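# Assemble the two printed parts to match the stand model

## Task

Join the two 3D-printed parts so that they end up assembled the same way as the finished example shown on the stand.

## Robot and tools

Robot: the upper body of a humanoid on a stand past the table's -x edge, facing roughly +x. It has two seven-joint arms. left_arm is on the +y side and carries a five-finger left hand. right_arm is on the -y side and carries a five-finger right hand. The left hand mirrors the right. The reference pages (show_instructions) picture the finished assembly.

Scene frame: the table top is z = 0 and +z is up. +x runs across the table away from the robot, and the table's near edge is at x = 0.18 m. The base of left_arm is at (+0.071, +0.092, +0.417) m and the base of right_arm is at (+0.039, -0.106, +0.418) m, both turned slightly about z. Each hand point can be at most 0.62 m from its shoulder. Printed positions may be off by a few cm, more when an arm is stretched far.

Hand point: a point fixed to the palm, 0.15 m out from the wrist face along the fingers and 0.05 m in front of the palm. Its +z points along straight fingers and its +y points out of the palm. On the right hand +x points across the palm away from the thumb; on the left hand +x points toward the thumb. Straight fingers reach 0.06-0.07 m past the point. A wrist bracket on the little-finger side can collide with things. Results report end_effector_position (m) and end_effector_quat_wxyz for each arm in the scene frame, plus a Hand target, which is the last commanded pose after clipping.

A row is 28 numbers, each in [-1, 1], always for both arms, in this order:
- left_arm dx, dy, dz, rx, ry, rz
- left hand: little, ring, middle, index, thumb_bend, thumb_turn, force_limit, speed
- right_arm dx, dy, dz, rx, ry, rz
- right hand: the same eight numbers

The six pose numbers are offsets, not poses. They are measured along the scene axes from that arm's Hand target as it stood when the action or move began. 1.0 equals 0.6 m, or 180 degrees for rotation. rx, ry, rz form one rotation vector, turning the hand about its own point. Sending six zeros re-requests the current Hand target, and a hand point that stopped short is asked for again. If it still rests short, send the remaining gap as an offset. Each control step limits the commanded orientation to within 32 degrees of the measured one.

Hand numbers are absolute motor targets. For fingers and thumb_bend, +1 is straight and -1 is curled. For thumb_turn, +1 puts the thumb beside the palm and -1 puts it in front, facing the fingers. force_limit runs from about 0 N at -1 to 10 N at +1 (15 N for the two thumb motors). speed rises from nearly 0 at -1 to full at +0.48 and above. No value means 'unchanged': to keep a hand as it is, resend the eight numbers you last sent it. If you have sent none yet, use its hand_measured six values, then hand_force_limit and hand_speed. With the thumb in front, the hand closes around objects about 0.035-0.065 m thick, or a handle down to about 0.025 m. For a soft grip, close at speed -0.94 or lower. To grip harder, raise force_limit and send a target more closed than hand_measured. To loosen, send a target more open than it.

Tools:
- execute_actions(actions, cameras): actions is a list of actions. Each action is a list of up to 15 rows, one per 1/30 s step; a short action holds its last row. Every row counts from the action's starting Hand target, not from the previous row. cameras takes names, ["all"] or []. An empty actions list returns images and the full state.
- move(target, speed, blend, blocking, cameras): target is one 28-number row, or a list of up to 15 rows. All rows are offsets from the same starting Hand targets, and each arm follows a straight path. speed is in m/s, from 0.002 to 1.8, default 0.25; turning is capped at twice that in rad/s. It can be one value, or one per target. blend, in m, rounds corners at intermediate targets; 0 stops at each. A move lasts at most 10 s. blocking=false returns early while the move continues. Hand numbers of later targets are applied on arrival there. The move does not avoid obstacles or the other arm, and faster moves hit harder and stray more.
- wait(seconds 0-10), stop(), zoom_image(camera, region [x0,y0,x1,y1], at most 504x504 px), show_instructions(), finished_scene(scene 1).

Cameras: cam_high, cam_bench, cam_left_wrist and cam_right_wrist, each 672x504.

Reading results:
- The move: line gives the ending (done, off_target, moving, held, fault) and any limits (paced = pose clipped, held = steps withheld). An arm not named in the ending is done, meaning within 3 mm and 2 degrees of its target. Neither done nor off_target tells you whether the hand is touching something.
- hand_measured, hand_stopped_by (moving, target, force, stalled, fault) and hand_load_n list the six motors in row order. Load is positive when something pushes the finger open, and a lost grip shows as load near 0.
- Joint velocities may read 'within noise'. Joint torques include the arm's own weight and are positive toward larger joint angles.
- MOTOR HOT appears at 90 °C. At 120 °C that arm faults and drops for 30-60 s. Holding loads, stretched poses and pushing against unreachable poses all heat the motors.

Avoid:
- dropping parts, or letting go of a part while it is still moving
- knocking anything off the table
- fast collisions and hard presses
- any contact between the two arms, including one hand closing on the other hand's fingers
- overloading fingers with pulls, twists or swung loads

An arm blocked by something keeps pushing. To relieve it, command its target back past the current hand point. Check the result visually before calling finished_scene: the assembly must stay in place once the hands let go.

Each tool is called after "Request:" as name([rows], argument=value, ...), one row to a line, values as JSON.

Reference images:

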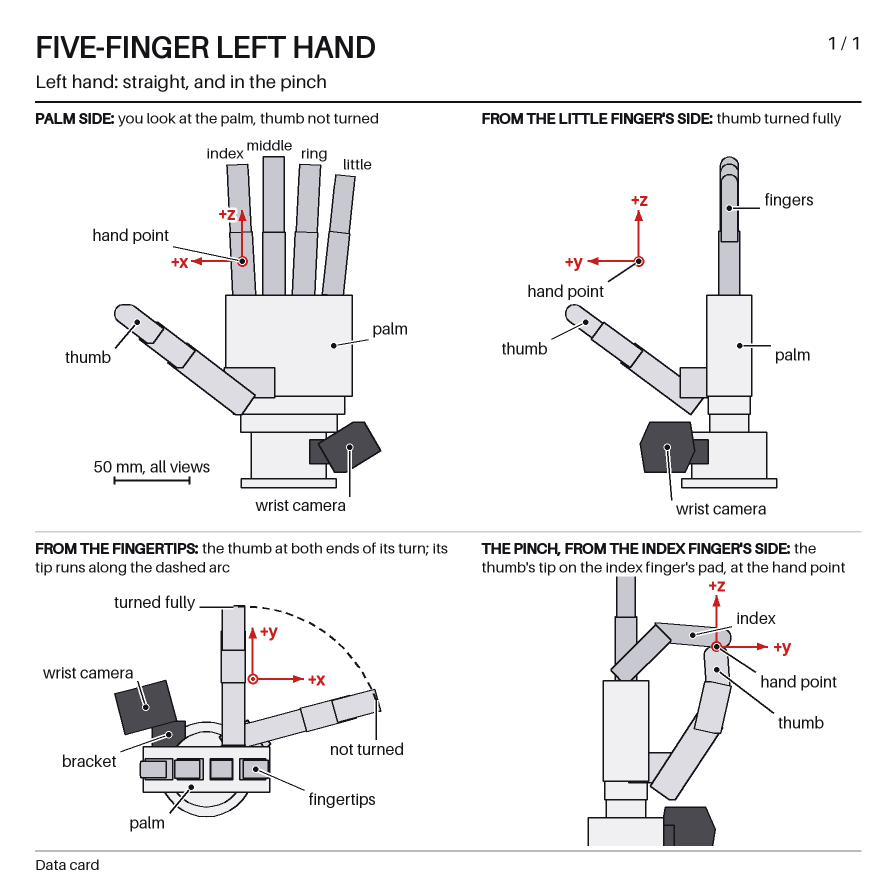

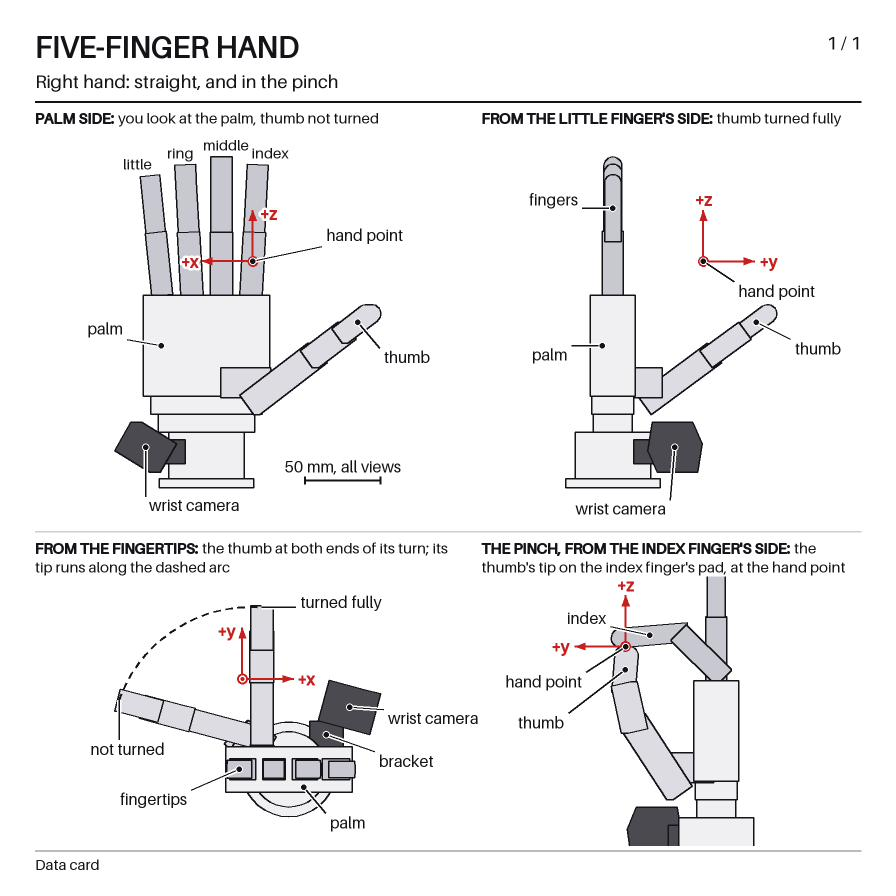

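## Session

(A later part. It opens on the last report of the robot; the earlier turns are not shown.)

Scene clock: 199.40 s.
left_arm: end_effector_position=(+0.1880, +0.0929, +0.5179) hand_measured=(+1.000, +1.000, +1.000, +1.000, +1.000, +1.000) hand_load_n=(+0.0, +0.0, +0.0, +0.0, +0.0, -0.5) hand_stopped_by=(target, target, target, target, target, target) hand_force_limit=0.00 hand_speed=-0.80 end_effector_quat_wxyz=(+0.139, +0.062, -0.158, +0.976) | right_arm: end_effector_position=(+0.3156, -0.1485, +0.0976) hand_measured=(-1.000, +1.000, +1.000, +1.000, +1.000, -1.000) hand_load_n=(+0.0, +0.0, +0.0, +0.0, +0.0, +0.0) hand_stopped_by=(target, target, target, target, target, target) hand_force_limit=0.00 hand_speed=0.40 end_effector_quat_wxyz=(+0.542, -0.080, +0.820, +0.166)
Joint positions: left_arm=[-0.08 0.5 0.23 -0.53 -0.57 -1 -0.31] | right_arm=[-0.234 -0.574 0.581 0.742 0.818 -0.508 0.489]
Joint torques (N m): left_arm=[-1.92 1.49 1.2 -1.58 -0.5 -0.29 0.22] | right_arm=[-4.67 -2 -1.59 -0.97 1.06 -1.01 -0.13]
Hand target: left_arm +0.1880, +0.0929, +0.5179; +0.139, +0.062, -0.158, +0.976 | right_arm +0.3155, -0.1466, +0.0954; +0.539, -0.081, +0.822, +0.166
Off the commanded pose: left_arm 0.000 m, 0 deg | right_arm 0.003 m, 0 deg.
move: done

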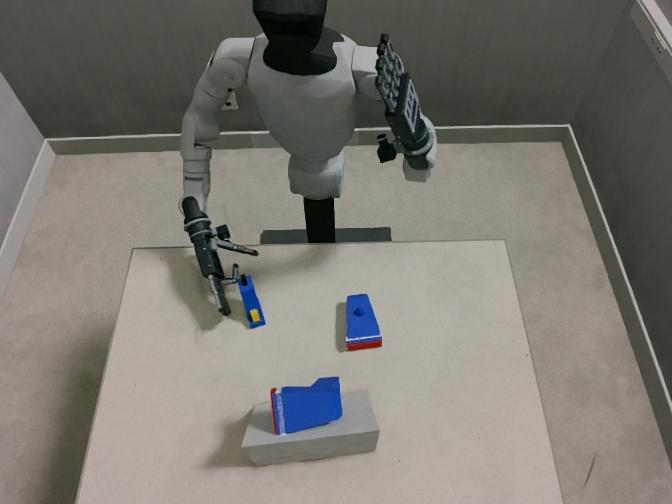

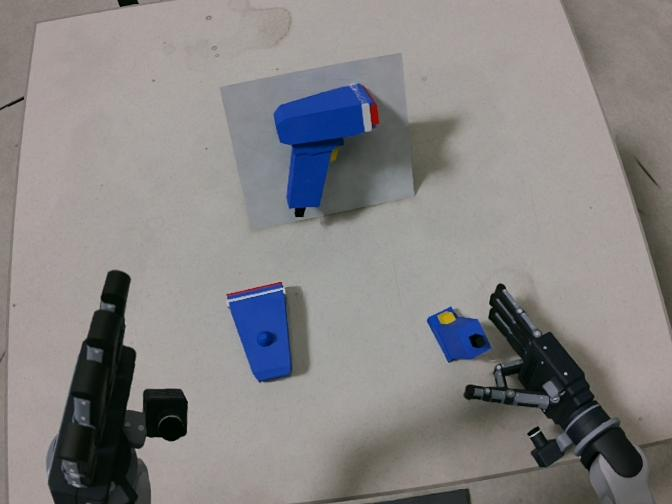

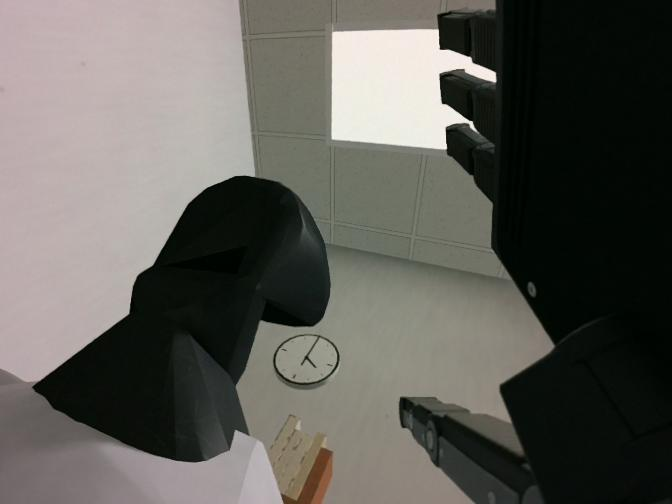

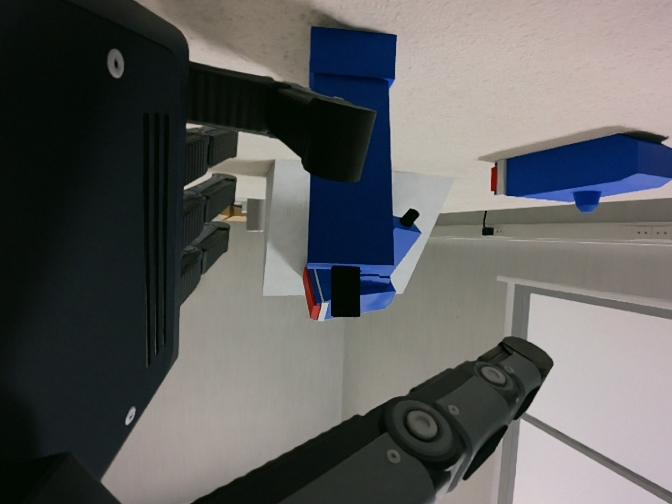

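Request:
move([
  [0,0,0,0,0,0,1,1,1,1,1,1,0,-0.8, 0.01,0.005,0,0,0,0,-1,1,1,1,1,-1,0,0.4],
  [0,0,0,0,0,0,1,1,1,1,1,1,0,-0.8, 0.01,0.005,0,0,0,0,-1,-0.4,-0.4,-0.4,-0.3,-1,-0.6,-0.85],
], speed=0.1, cameras=["all"])

Request:
wait(seconds=2, cameras=["all"])

Scene clock: 220.17 s.
left_arm: end_effector_position=(+0.1880, +0.0929, +0.5179) hand_measured=(+1.000, +1.000, +1.000, +1.000, +1.000, +1.000) hand_load_n=(+0.0, +0.0, +0.0, +0.0, +0.0, +0.0) hand_stopped_by=(target, target, target, target, target, target) hand_force_limit=0.00 hand_speed=-0.80 end_effector_quat_wxyz=(+0.139, +0.062, -0.158, +0.976) | right_arm: end_effector_position=(+0.3204, -0.1460, +0.0963) hand_measured=(-1.000, -0.400, -0.306, -0.398, +0.322, -1.000) hand_load_n=(+0.0, +0.0, +3.0, +2.0, +3.5, +0.0) hand_stopped_by=(target, target, force, force, force, target) hand_force_limit=-0.60 hand_speed=-0.85 end_effector_quat_wxyz=(+0.540, -0.079, +0.822, +0.165)
Joint positions: left_arm=[-0.08 0.5 0.23 -0.53 -0.57 -1 -0.31] | right_arm=[-0.253 -0.564 0.591 0.753 0.818 -0.497 0.477]
Joint torques (N m): left_arm=[-1.91 1.49 1.19 -1.58 -0.5 -0.29 0.22] | right_arm=[-5.24 -1.97 -1.62 -1.09 1.03 -1.02 -0.08]
Hand target: left_arm +0.1880, +0.0929, +0.5179; +0.139, +0.062, -0.158, +0.976 | right_arm +0.3215, -0.1436, +0.0954; +0.539, -0.081, +0.822, +0.166
Off the commanded pose: left_arm 0.000 m, 0 deg | right_arm 0.003 m, 0 deg.
move: done

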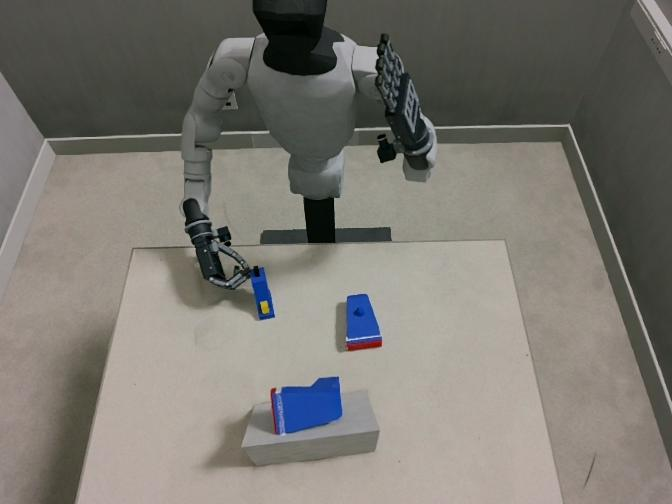

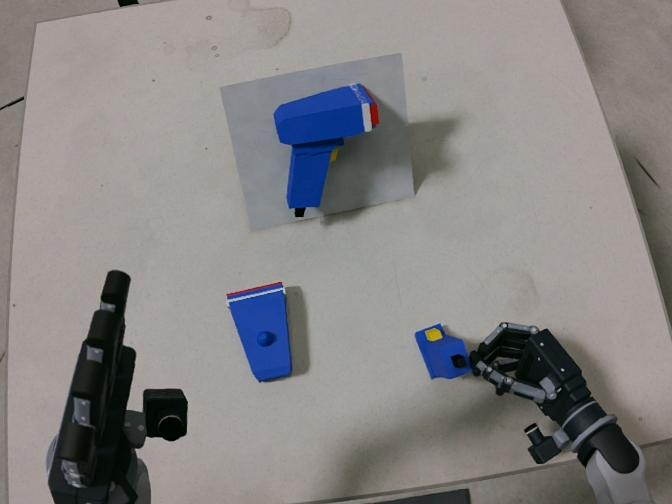

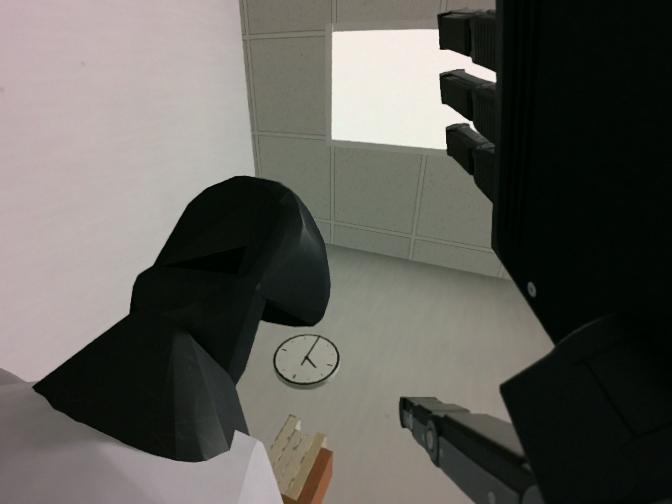

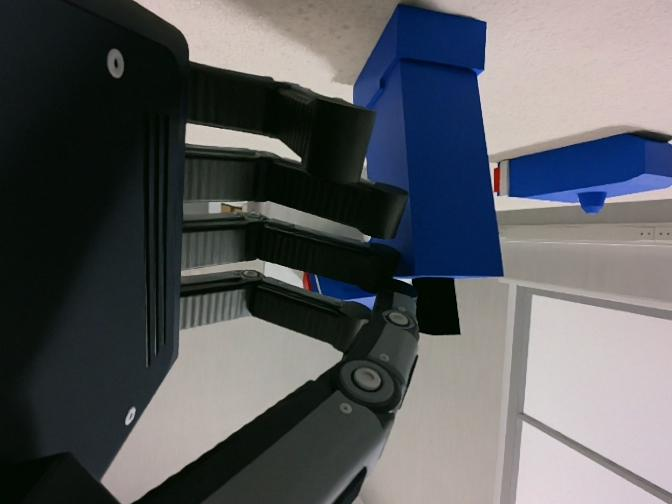

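Scene clock: 222.17 s.
left_arm: end_effector_position=(+0.1880, +0.0929, +0.5179) hand_measured=(+1.000, +1.000, +1.000, +1.000, +1.000, +1.000) hand_load_n=(+0.0, +0.0, +0.0, +0.0, -0.5, +0.0) hand_stopped_by=(target, target, target, target, target, target) hand_force_limit=0.00 hand_speed=-0.80 end_effector_quat_wxyz=(+0.139, +0.062, -0.158, +0.976) | right_arm: end_effector_position=(+0.3204, -0.1460, +0.0963) hand_measured=(-1.000, -0.400, -0.306, -0.398, +0.322, -1.000) hand_load_n=(+0.0, +0.0, +2.5, +2.5, +3.5, +0.0) hand_stopped_by=(target, target, force, force, force, target) hand_force_limit=-0.60 hand_speed=-0.85 end_effector_quat_wxyz=(+0.540, -0.079, +0.822, +0.165)
Joint positions: left_arm=[-0.08 0.5 0.23 -0.53 -0.57 -1 -0.31] | right_arm=[-0.253 -0.564 0.591 0.753 0.818 -0.497 0.477]
Joint torques (N m): left_arm=[-1.92 1.49 1.2 -1.58 -0.49 -0.29 0.23] | right_arm=[-5.23 -1.84 -1.57 -1.01 1.15 -1.04 -0.09]
Hand target: left_arm +0.1880, +0.0929, +0.5179; +0.139, +0.062, -0.158, +0.976 | right_arm +0.3215, -0.1436, +0.0954; +0.539, -0.081, +0.822, +0.166
Off the commanded pose: left_arm 0.000 m, 0 deg | right_arm 0.003 m, 0 deg.
wait: 2.00 s; at rest by 0.17 s

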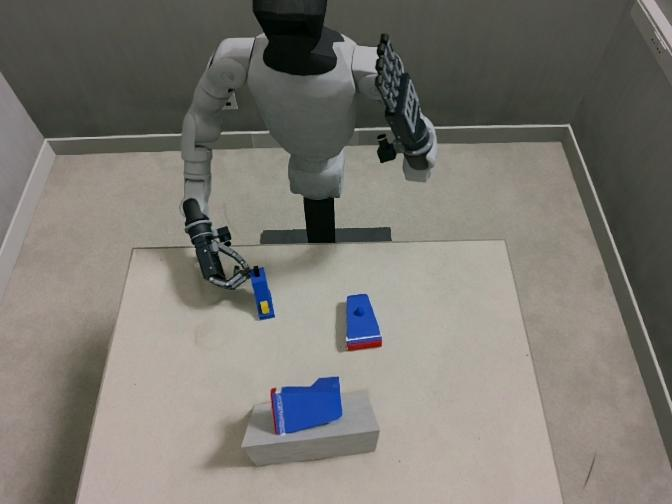

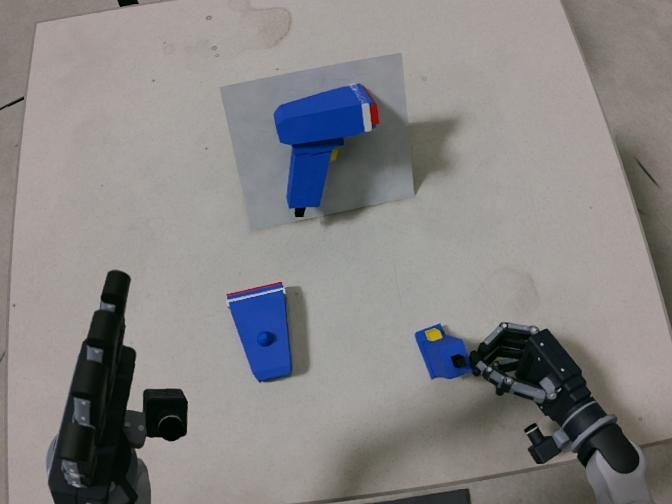

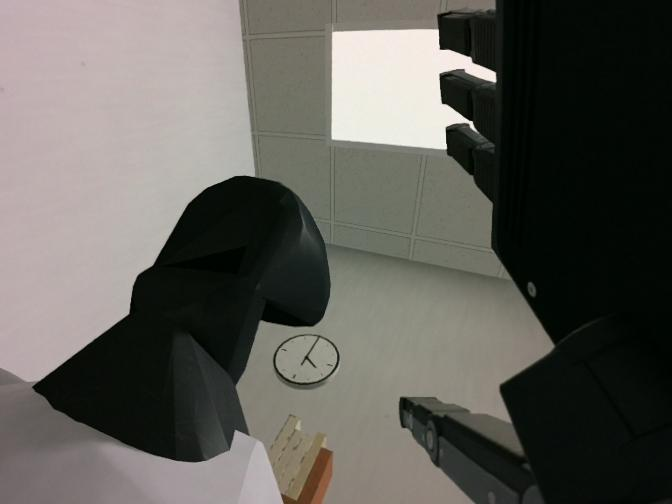

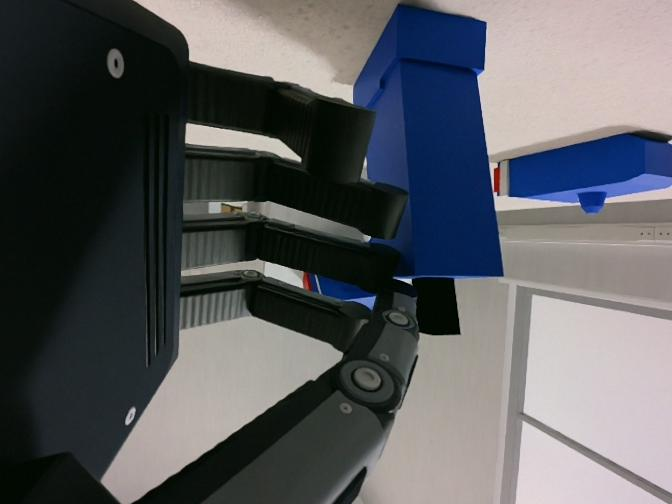

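Request:
move([
  [0,0,0,0,0,0,1,1,1,1,1,1,0,-0.8, 0,0,0,0,0,0,-1,0.2,0.2,0.2,1,-1,-0.6,-0.4],
  [0,0,0,0,0,0,1,1,1,1,1,1,0,-0.8, -0.05,-0.04,0,0,0,0,-1,0.2,0.2,0.2,1,-1,-0.6,-0.4],
  [0,0,0,0,0,0,1,1,1,1,1,1,0,-0.8, -0.05,-0.04,0,0,0,0,-1,1,1,1,1,-1,-0.6,0],
], speed=0.1, cameras=["all"])

Scene clock: 232.47 s.
left_arm: end_effector_position=(+0.1880, +0.0929, +0.5179) hand_measured=(+1.000, +1.000, +1.000, +1.000, +1.000, +1.000) hand_load_n=(+0.0, +0.0, +0.0, +0.0, +0.0, +0.0) hand_stopped_by=(target, target, target, target, target, target) hand_force_limit=0.00 hand_speed=-0.80 end_effector_quat_wxyz=(+0.139, +0.062, -0.158, +0.976) | right_arm: end_effector_position=(+0.2929, -0.1633, +0.0970) hand_measured=(-1.000, +1.000, +1.000, +1.000, +1.000, -1.000) hand_load_n=(+0.5, +0.0, +0.0, +0.0, +0.0, +0.0) hand_stopped_by=(target, target, target, target, target, target) hand_force_limit=-0.60 hand_speed=0.00 end_effector_quat_wxyz=(+0.541, -0.083, +0.819, +0.171)
Joint positions: left_arm=[-0.08 0.5 0.23 -0.53 -0.57 -1 -0.31] | right_arm=[-0.175 -0.602 0.551 0.779 0.85 -0.571 0.59]
Joint torques (N m): left_arm=[-1.92 1.5 1.21 -1.59 -0.5 -0.29 0.22] | right_arm=[-3.12 -3.39 -2.22 -0.77 1.4 -1.15 -0.01]
Hand target: left_arm +0.1880, +0.0929, +0.5179; +0.139, +0.062, -0.158, +0.976 | right_arm +0.2915, -0.1676, +0.0954; +0.539, -0.081, +0.822, +0.166
Off the commanded pose: left_arm 0.000 m, 0 deg | right_arm 0.005 m, 1 deg.
move: off_target (right_arm); target 3's new numbers were sent with right_arm's hand 0.005 m and 1 deg from that target

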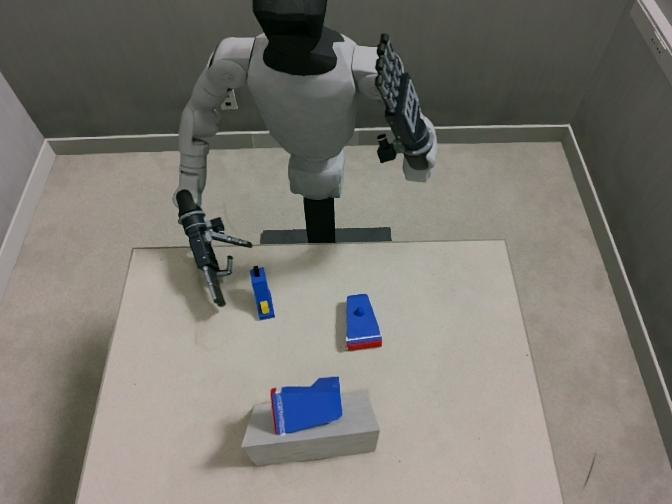

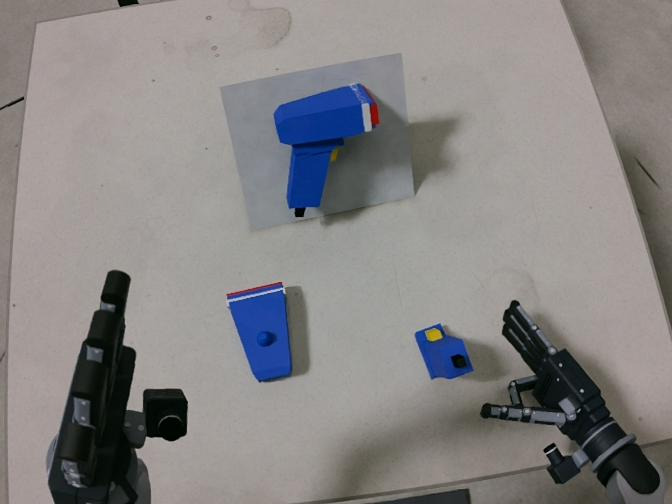

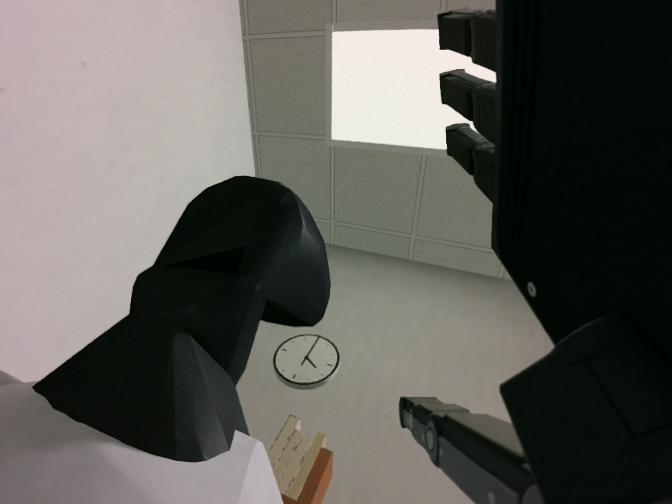

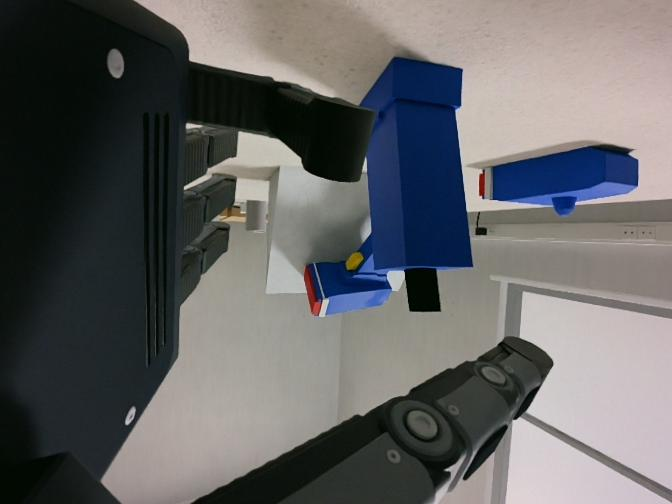

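Request:
move([
  [0,0,0,0,0,0,1,1,1,1,1,1,0,-0.8, -0.02,-0.055,0.016,0,0,0.189,-1,1,1,1,1,-1,-0.6,0],
], speed=0.2, cameras=["all"])

Scene clock: 264.77 s.
left_arm: end_effector_position=(+0.1880, +0.0929, +0.5179) hand_measured=(+1.000, +1.000, +1.000, +1.000, +1.000, +1.000) hand_load_n=(+0.0, +0.0, +0.0, +0.0, +0.0, +0.0) hand_stopped_by=(target, target, target, target, target, target) hand_force_limit=0.00 hand_speed=-0.80 end_effector_quat_wxyz=(+0.139, +0.062, -0.158, +0.976) | right_arm: end_effector_position=(+0.2782, -0.1968, +0.1042) hand_measured=(-1.000, +1.000, +1.000, +1.000, +1.000, -1.000) hand_load_n=(+0.0, +0.0, +0.0, +0.0, +0.0, +0.0) hand_stopped_by=(target, target, target, target, target, target) hand_force_limit=-0.60 hand_speed=0.00 end_effector_quat_wxyz=(+0.432, -0.283, +0.827, +0.224)
Joint positions: left_arm=[-0.08 0.5 0.23 -0.53 -0.57 -1 -0.31] | right_arm=[-0.621 -0.662 0.575 1.443 0.749 -0.622 1.235]
Joint torques (N m): left_arm=[-1.91 1.49 1.2 -1.58 -0.51 -0.29 0.22] | right_arm=[-7.06 -4.82 -1.27 -0.04 1.21 -0.56 -0.02]
Hand target: left_arm +0.1880, +0.0929, +0.5179; +0.139, +0.062, -0.158, +0.976 | right_arm +0.2795, -0.2006, +0.1050; +0.467, -0.318, +0.762, +0.317
Off the commanded pose: left_arm 0.000 m, 0 deg | right_arm 0.004 m, 14 deg.
move: off_target (right_arm)

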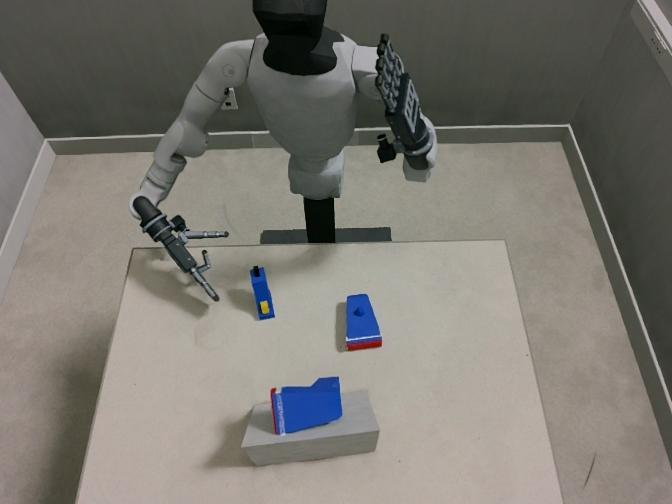

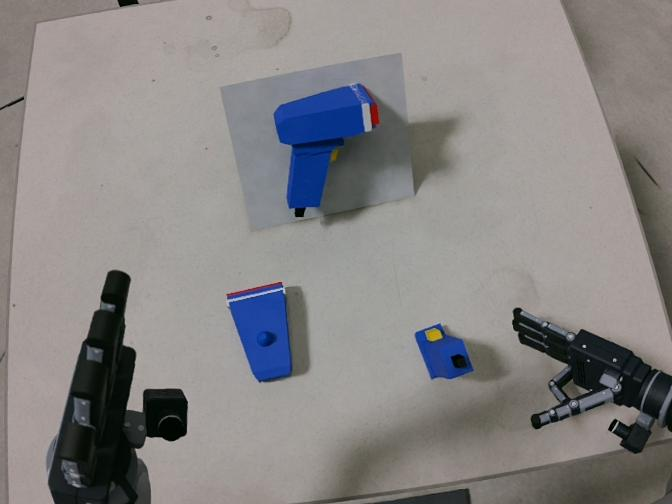

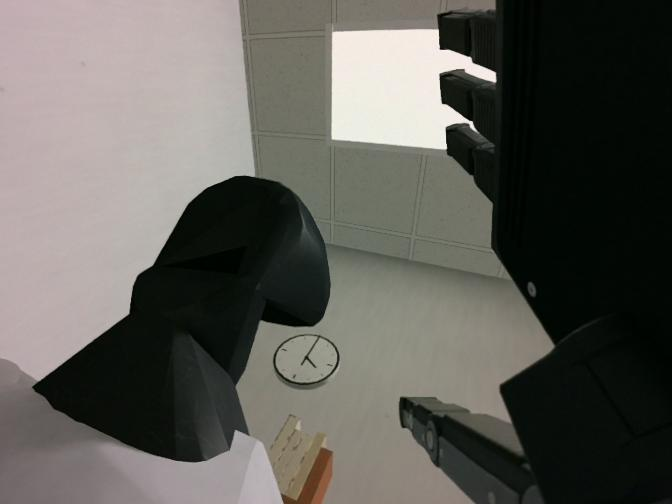

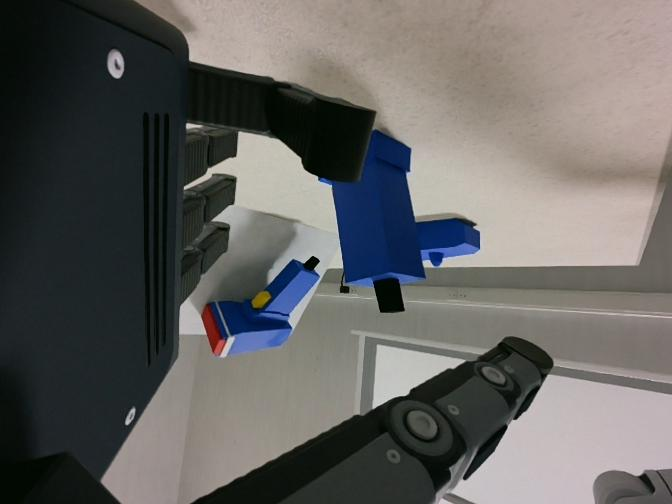

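Request:
move([
  [0,0,0,0,0,0,1,1,1,1,1,1,0,-0.8, 0.02,0.035,0,0,0,0,-1,1,1,1,1,-1,-0.6,0],
], speed=0.15, cameras=["all"])

Scene clock: 270.47 s.
left_arm: end_effector_position=(+0.1880, +0.0929, +0.5179) hand_measured=(+1.000, +1.000, +1.000, +1.000, +1.000, +1.000) hand_load_n=(+0.0, +0.0, +0.0, +0.0, +0.0, +0.0) hand_stopped_by=(target, target, target, target, target, target) hand_force_limit=0.00 hand_speed=-0.80 end_effector_quat_wxyz=(+0.139, +0.062, -0.158, +0.976) | right_arm: end_effector_position=(+0.2881, -0.1833, +0.1041) hand_measured=(-1.000, +1.000, +1.000, +1.000, +1.000, -1.000) hand_load_n=(+0.0, +0.0, +0.0, +0.0, +0.0, +0.0) hand_stopped_by=(target, target, target, target, target, target) hand_force_limit=-0.60 hand_speed=0.00 end_effector_quat_wxyz=(+0.435, -0.288, +0.821, +0.231)
Joint positions: left_arm=[-0.08 0.5 0.23 -0.53 -0.57 -1 -0.31] | right_arm=[-0.653 -0.626 0.58 1.443 0.725 -0.608 1.21]
Joint torques (N m): left_arm=[-1.91 1.49 1.2 -1.58 -0.5 -0.29 0.22] | right_arm=[-7.72 -2.84 -1.31 -0.73 1.11 -0.51 -0.14]
Motor temperatures (°C): left_arm=[45 48 35 44 35 38 34] | right_arm=[47 55 46 45 41 34 30]
Hand target: left_arm +0.1880, +0.0929, +0.5179; +0.139, +0.062, -0.158, +0.976 | right_arm +0.2915, -0.1796, +0.1050; +0.467, -0.318, +0.762, +0.317
Off the commanded pose: left_arm 0.000 m, 0 deg | right_arm 0.005 m, 13 deg.
move: off_target (right_arm)

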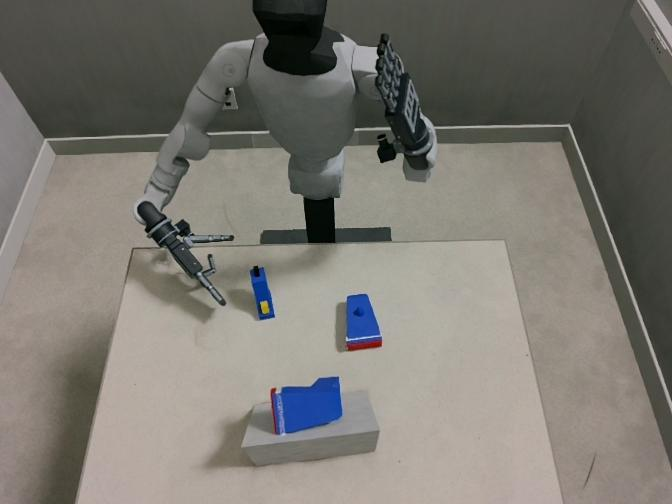

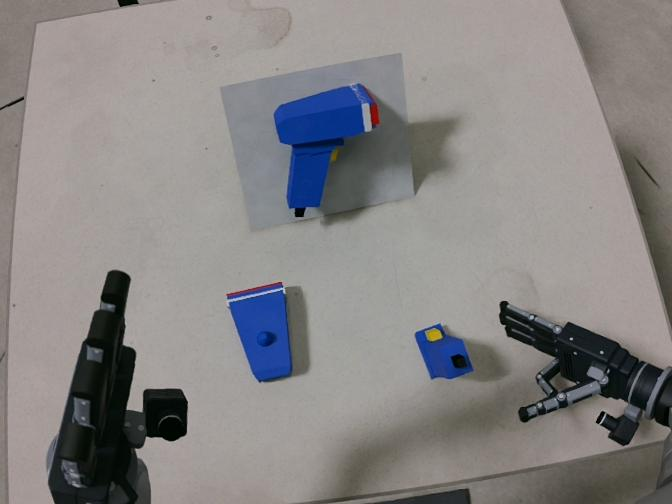

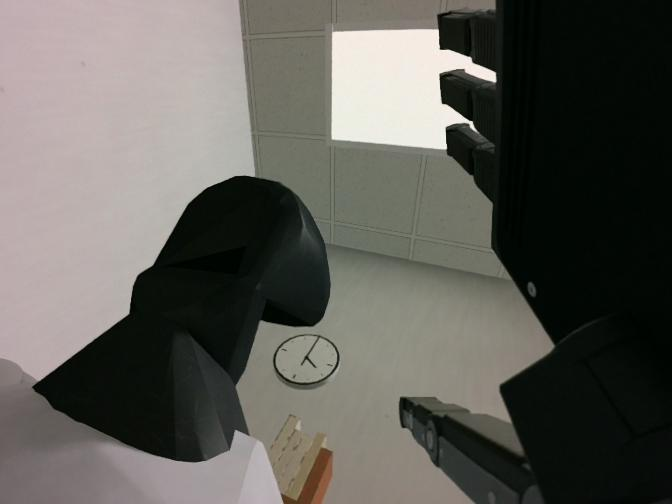

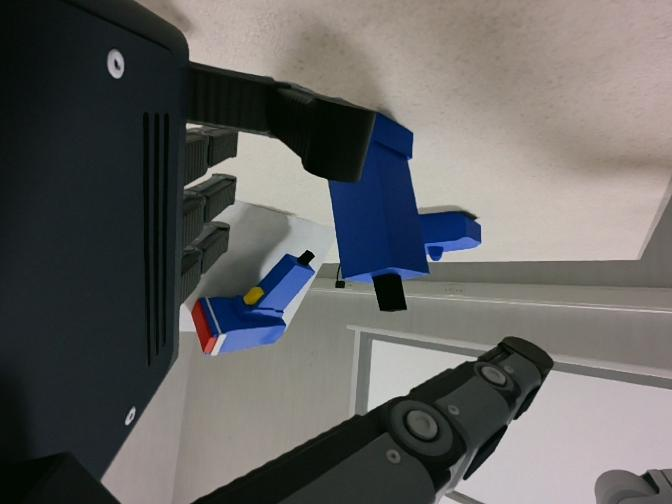

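Request:
move([
  [0,0,0,0,0,0,1,1,1,1,1,1,0,-0.8, 0,0,-0.033,-0.051,0.022,-0.046,-1,-1,1,1,1,-1,-0.6,0],
  [0,0,0,0,0,0,1,1,1,1,1,1,0,-0.8, 0.06,0.09,-0.033,-0.051,0.022,-0.046,-1,-1,1,1,1,-1,-0.6,0],
], speed=0.12, cameras=["all"])

Scene clock: 288.00 s.
left_arm: end_effector_position=(+0.1880, +0.0929, +0.5179) hand_measured=(+1.000, +1.000, +1.000, +1.000, +1.000, +1.000) hand_load_n=(+0.0, +0.0, +0.0, +0.0, +0.0, +0.0) hand_stopped_by=(target, target, target, target, target, target) hand_force_limit=0.00 hand_speed=-0.80 end_effector_quat_wxyz=(+0.139, +0.062, -0.158, +0.976) | right_arm: end_effector_position=(+0.3250, -0.1281, +0.0836) hand_measured=(-1.000, -1.000, +1.000, +1.000, +1.000, -1.000) hand_load_n=(-0.5, +0.0, +0.0, +0.0, +0.0, +0.0) hand_stopped_by=(target, target, target, target, target, target) hand_force_limit=-0.60 hand_speed=0.00 end_effector_quat_wxyz=(+0.432, -0.280, +0.827, +0.226)
Joint positions: left_arm=[-0.08 0.5 0.23 -0.53 -0.57 -1 -0.31] | right_arm=[-0.736 -0.457 0.665 1.451 0.664 -0.534 0.987]
Joint torques (N m): left_arm=[-1.92 1.49 1.19 -1.58 -0.51 -0.29 0.22] | right_arm=[-8.1 -2.41 -0.84 -1.19 1.27 -0.65 -0.2]
Hand target: left_arm +0.1880, +0.0929, +0.5179; +0.139, +0.062, -0.158, +0.976 | right_arm +0.3275, -0.1256, +0.0852; +0.435, -0.287, +0.822, +0.231
Off the commanded pose: left_arm 0.000 m, 0 deg | right_arm 0.004 m, 1 deg.
move: off_target (right_arm)

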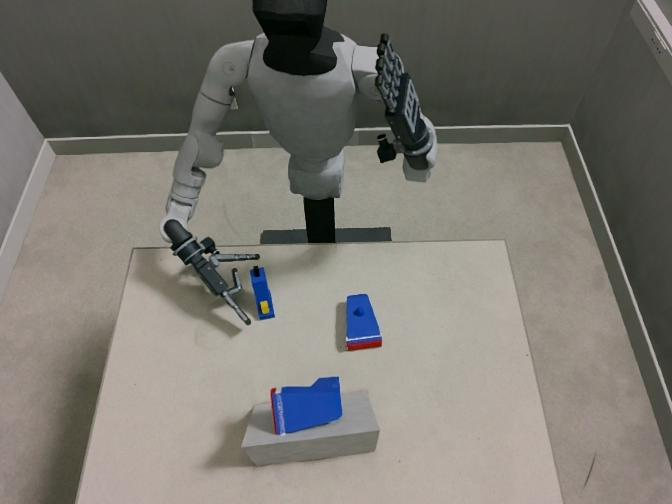

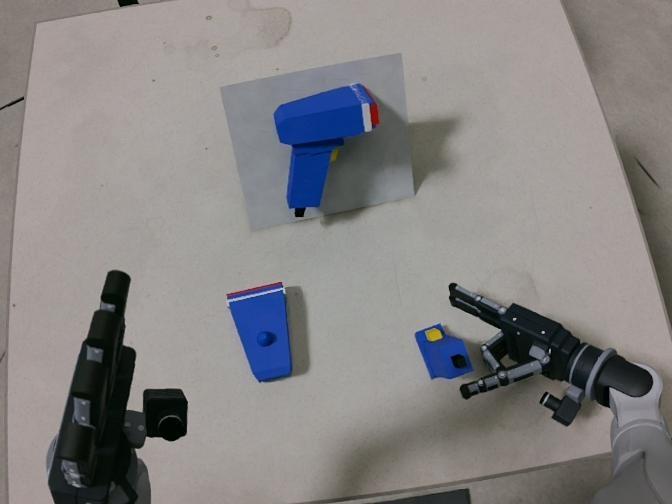

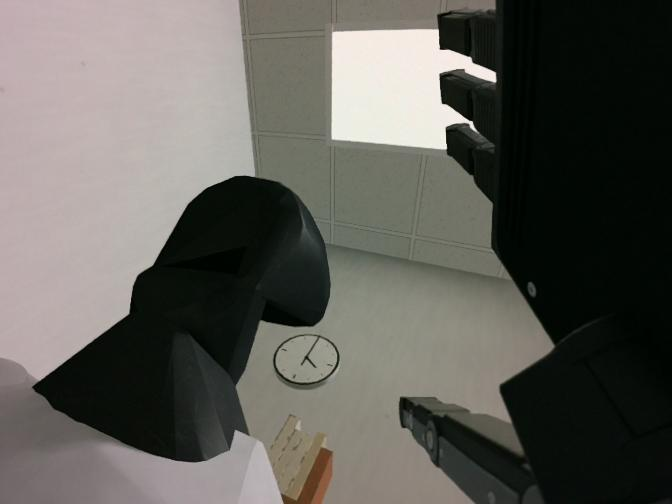

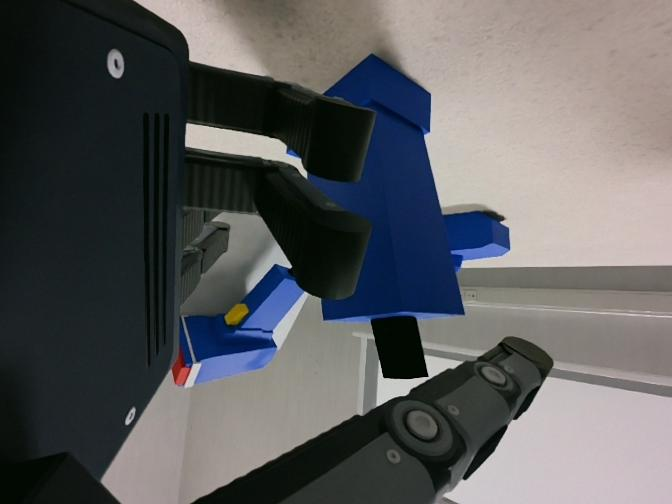

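Request:
move([
  [0,0,0,0,0,0,1,1,1,1,1,1,0,-0.8, 0.012,0.031,0.0,0,0,0,-1,-1,1,1,1,-1,-0.6,0],
  [0,0,0,0,0,0,1,1,1,1,1,1,0,-0.8, 0.012,0.031,0.0,0,0,0,-1,-1,-0.5,-0.5,-0.4,-1,-0.6,-0.88],
], speed=0.1, cameras=["all"])

Scene clock: 303.97 s.
left_arm: end_effector_position=(+0.1880, +0.0929, +0.5179) hand_measured=(+1.000, +1.000, +1.000, +1.000, +1.000, +1.000) hand_load_n=(+0.0, +0.0, +0.0, +0.0, +0.0, +0.0) hand_stopped_by=(target, target, target, target, target, target) hand_force_limit=0.00 hand_speed=-0.80 end_effector_quat_wxyz=(+0.139, +0.062, -0.158, +0.976) | right_arm: end_effector_position=(+0.3309, -0.1108, +0.0816) hand_measured=(-1.000, -1.000, +0.344, -0.014, +0.664, -1.000) hand_load_n=(+0.0, +0.0, +2.0, +3.0, +5.0, +0.0) hand_stopped_by=(target, target, force, force, force, target) hand_force_limit=-0.60 hand_speed=-0.88 end_effector_quat_wxyz=(+0.432, -0.283, +0.824, +0.232)
Joint positions: left_arm=[-0.08 0.5 0.23 -0.53 -0.57 -1 -0.31] | right_arm=[-0.756 -0.414 0.696 1.451 0.664 -0.519 0.948]
Joint torques (N m): left_arm=[-1.91 1.49 1.2 -1.58 -0.5 -0.29 0.22] | right_arm=[-8.81 -1.82 -0.99 -1.49 1.38 -0.66 -0.13]
Motor temperatures (°C): left_arm=[45 48 35 44 35 38 34] | right_arm=[54 51 45 45 41 34 30]
Hand target: left_arm +0.1880, +0.0929, +0.5179; +0.139, +0.062, -0.158, +0.976 | right_arm +0.3347, -0.1070, +0.0852; +0.435, -0.287, +0.822, +0.231
Off the commanded pose: left_arm 0.000 m, 0 deg | right_arm 0.006 m, 1 deg.
move: off_target (right_arm); target 2's new numbers were sent with right_arm's hand 0.006 m and 1 deg from that target

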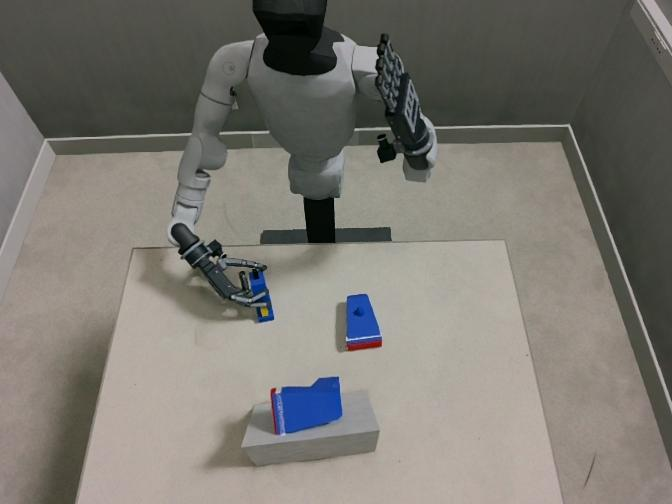

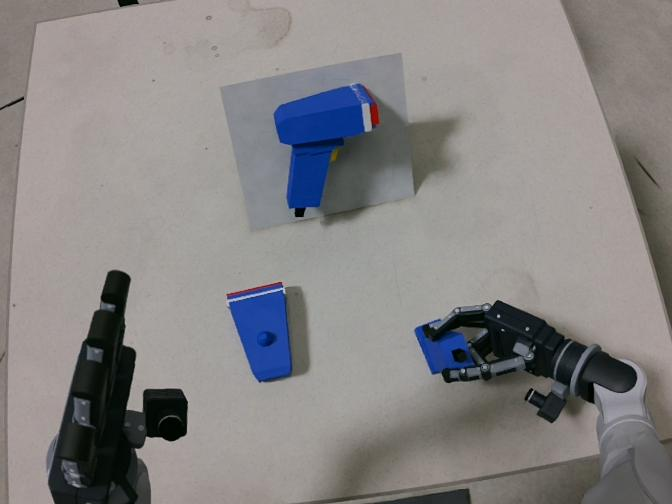

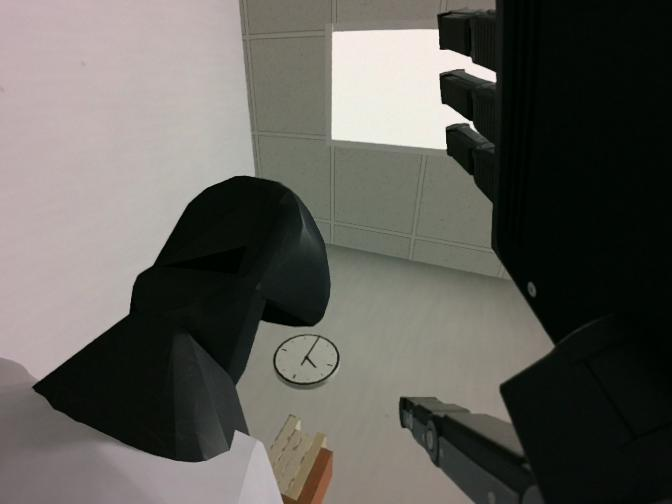

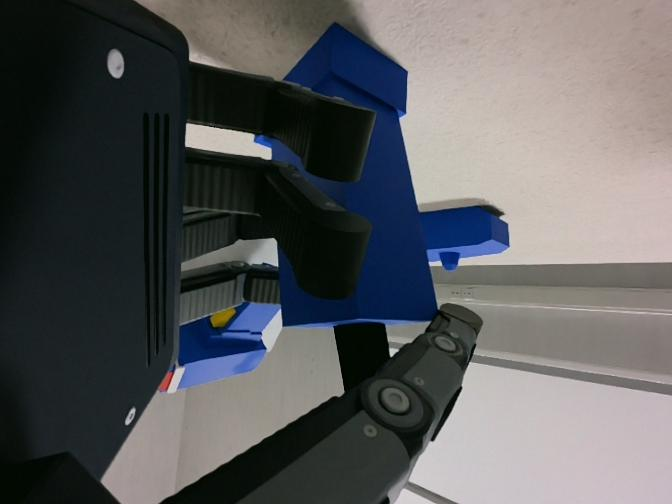

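Request:
move([
  [0,0,0,0,0,0,1,1,1,1,1,1,0,-0.8, 0,0,0.0,0,0,0,-1,-1,0.8,0.5,1,-1,-0.6,-0.5],
  [0,0,0,0,0,0,1,1,1,1,1,1,0,-0.8, 0,0,-0.03,0,0,0,-1,-1,0.8,0.5,1,-1,-0.6,-0.5],
  [0,0,0,0,0,0,1,1,1,1,1,1,0,-0.8, 0,0,-0.03,0,0,0,-1,-1,-0.5,-0.5,-0.4,-1,-0.6,-0.88],
], speed=0.06, cameras=["all"])

Scene clock: 318.03 s.
left_arm: end_effector_position=(+0.1880, +0.0929, +0.5179) hand_measured=(+1.000, +1.000, +1.000, +1.000, +1.000, +1.000) hand_load_n=(+0.0, +0.0, +0.0, +0.0, +0.0, +0.0) hand_stopped_by=(target, target, target, target, target, target) hand_force_limit=0.00 hand_speed=-0.80 end_effector_quat_wxyz=(+0.139, +0.062, -0.158, +0.976) | right_arm: end_effector_position=(+0.3376, -0.1091, +0.0705) hand_measured=(-1.000, -1.000, +0.512, -0.068, +0.854, -1.000) hand_load_n=(+0.0, +0.0, +1.5, +3.0, +4.0, +0.0) hand_stopped_by=(target, target, force, force, force, target) hand_force_limit=-0.60 hand_speed=-0.88 end_effector_quat_wxyz=(+0.430, -0.279, +0.834, +0.205)
Joint positions: left_arm=[-0.08 0.5 0.23 -0.53 -0.57 -1 -0.31] | right_arm=[-0.756 -0.394 0.717 1.451 0.64 -0.513 0.856]
Joint torques (N m): left_arm=[-1.91 1.49 1.19 -1.59 -0.49 -0.29 0.22] | right_arm=[-6.71 -1.8 -1.06 -1.09 1.22 -0.68 -0.13]
Motor temperatures (°C): left_arm=[45 48 35 44 35 38 34] | right_arm=[55 51 45 45 41 34 30]
Hand target: left_arm +0.1880, +0.0929, +0.5179; +0.139, +0.062, -0.158, +0.976 | right_arm +0.3347, -0.1070, +0.0672; +0.435, -0.287, +0.822, +0.231
Off the commanded pose: left_arm 0.000 m, 0 deg | right_arm 0.005 m, 3 deg.
move: off_target (right_arm); target 3's new numbers were sent with right_arm's hand 0.005 m and 3 deg from that target

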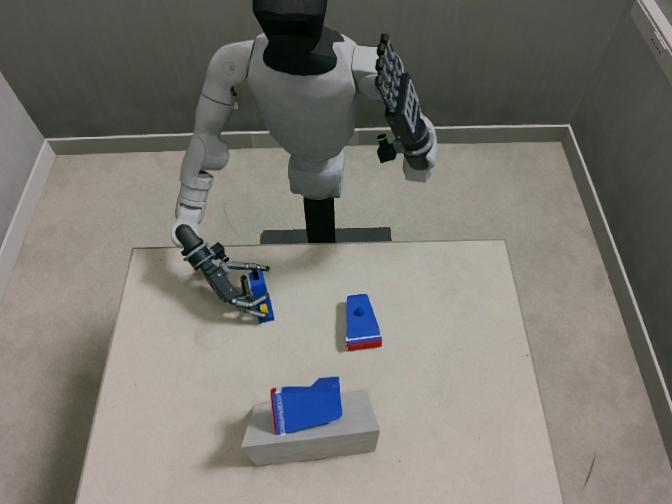

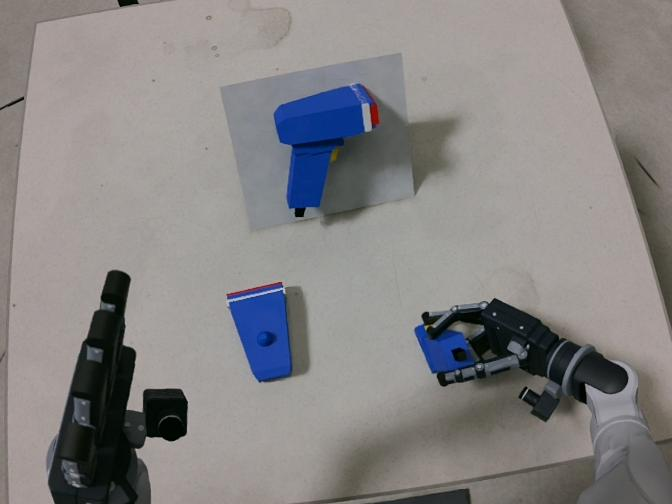

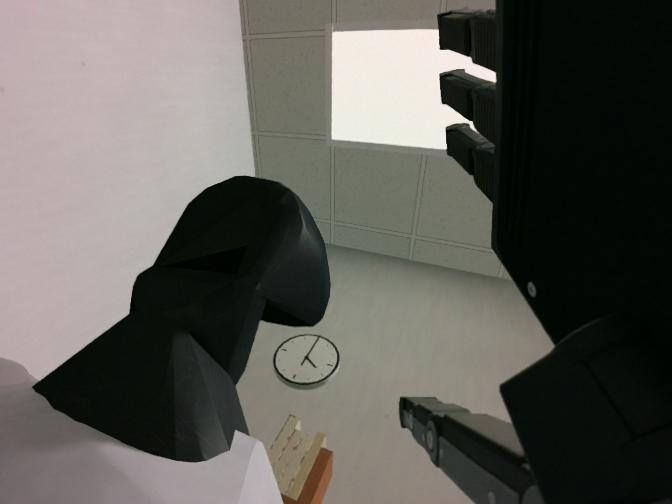

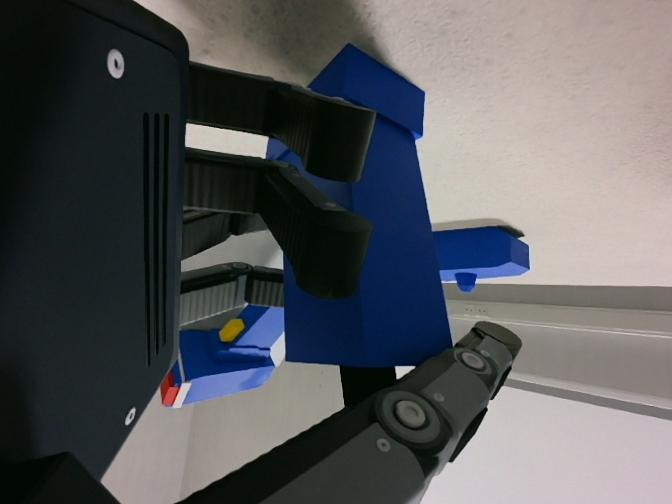

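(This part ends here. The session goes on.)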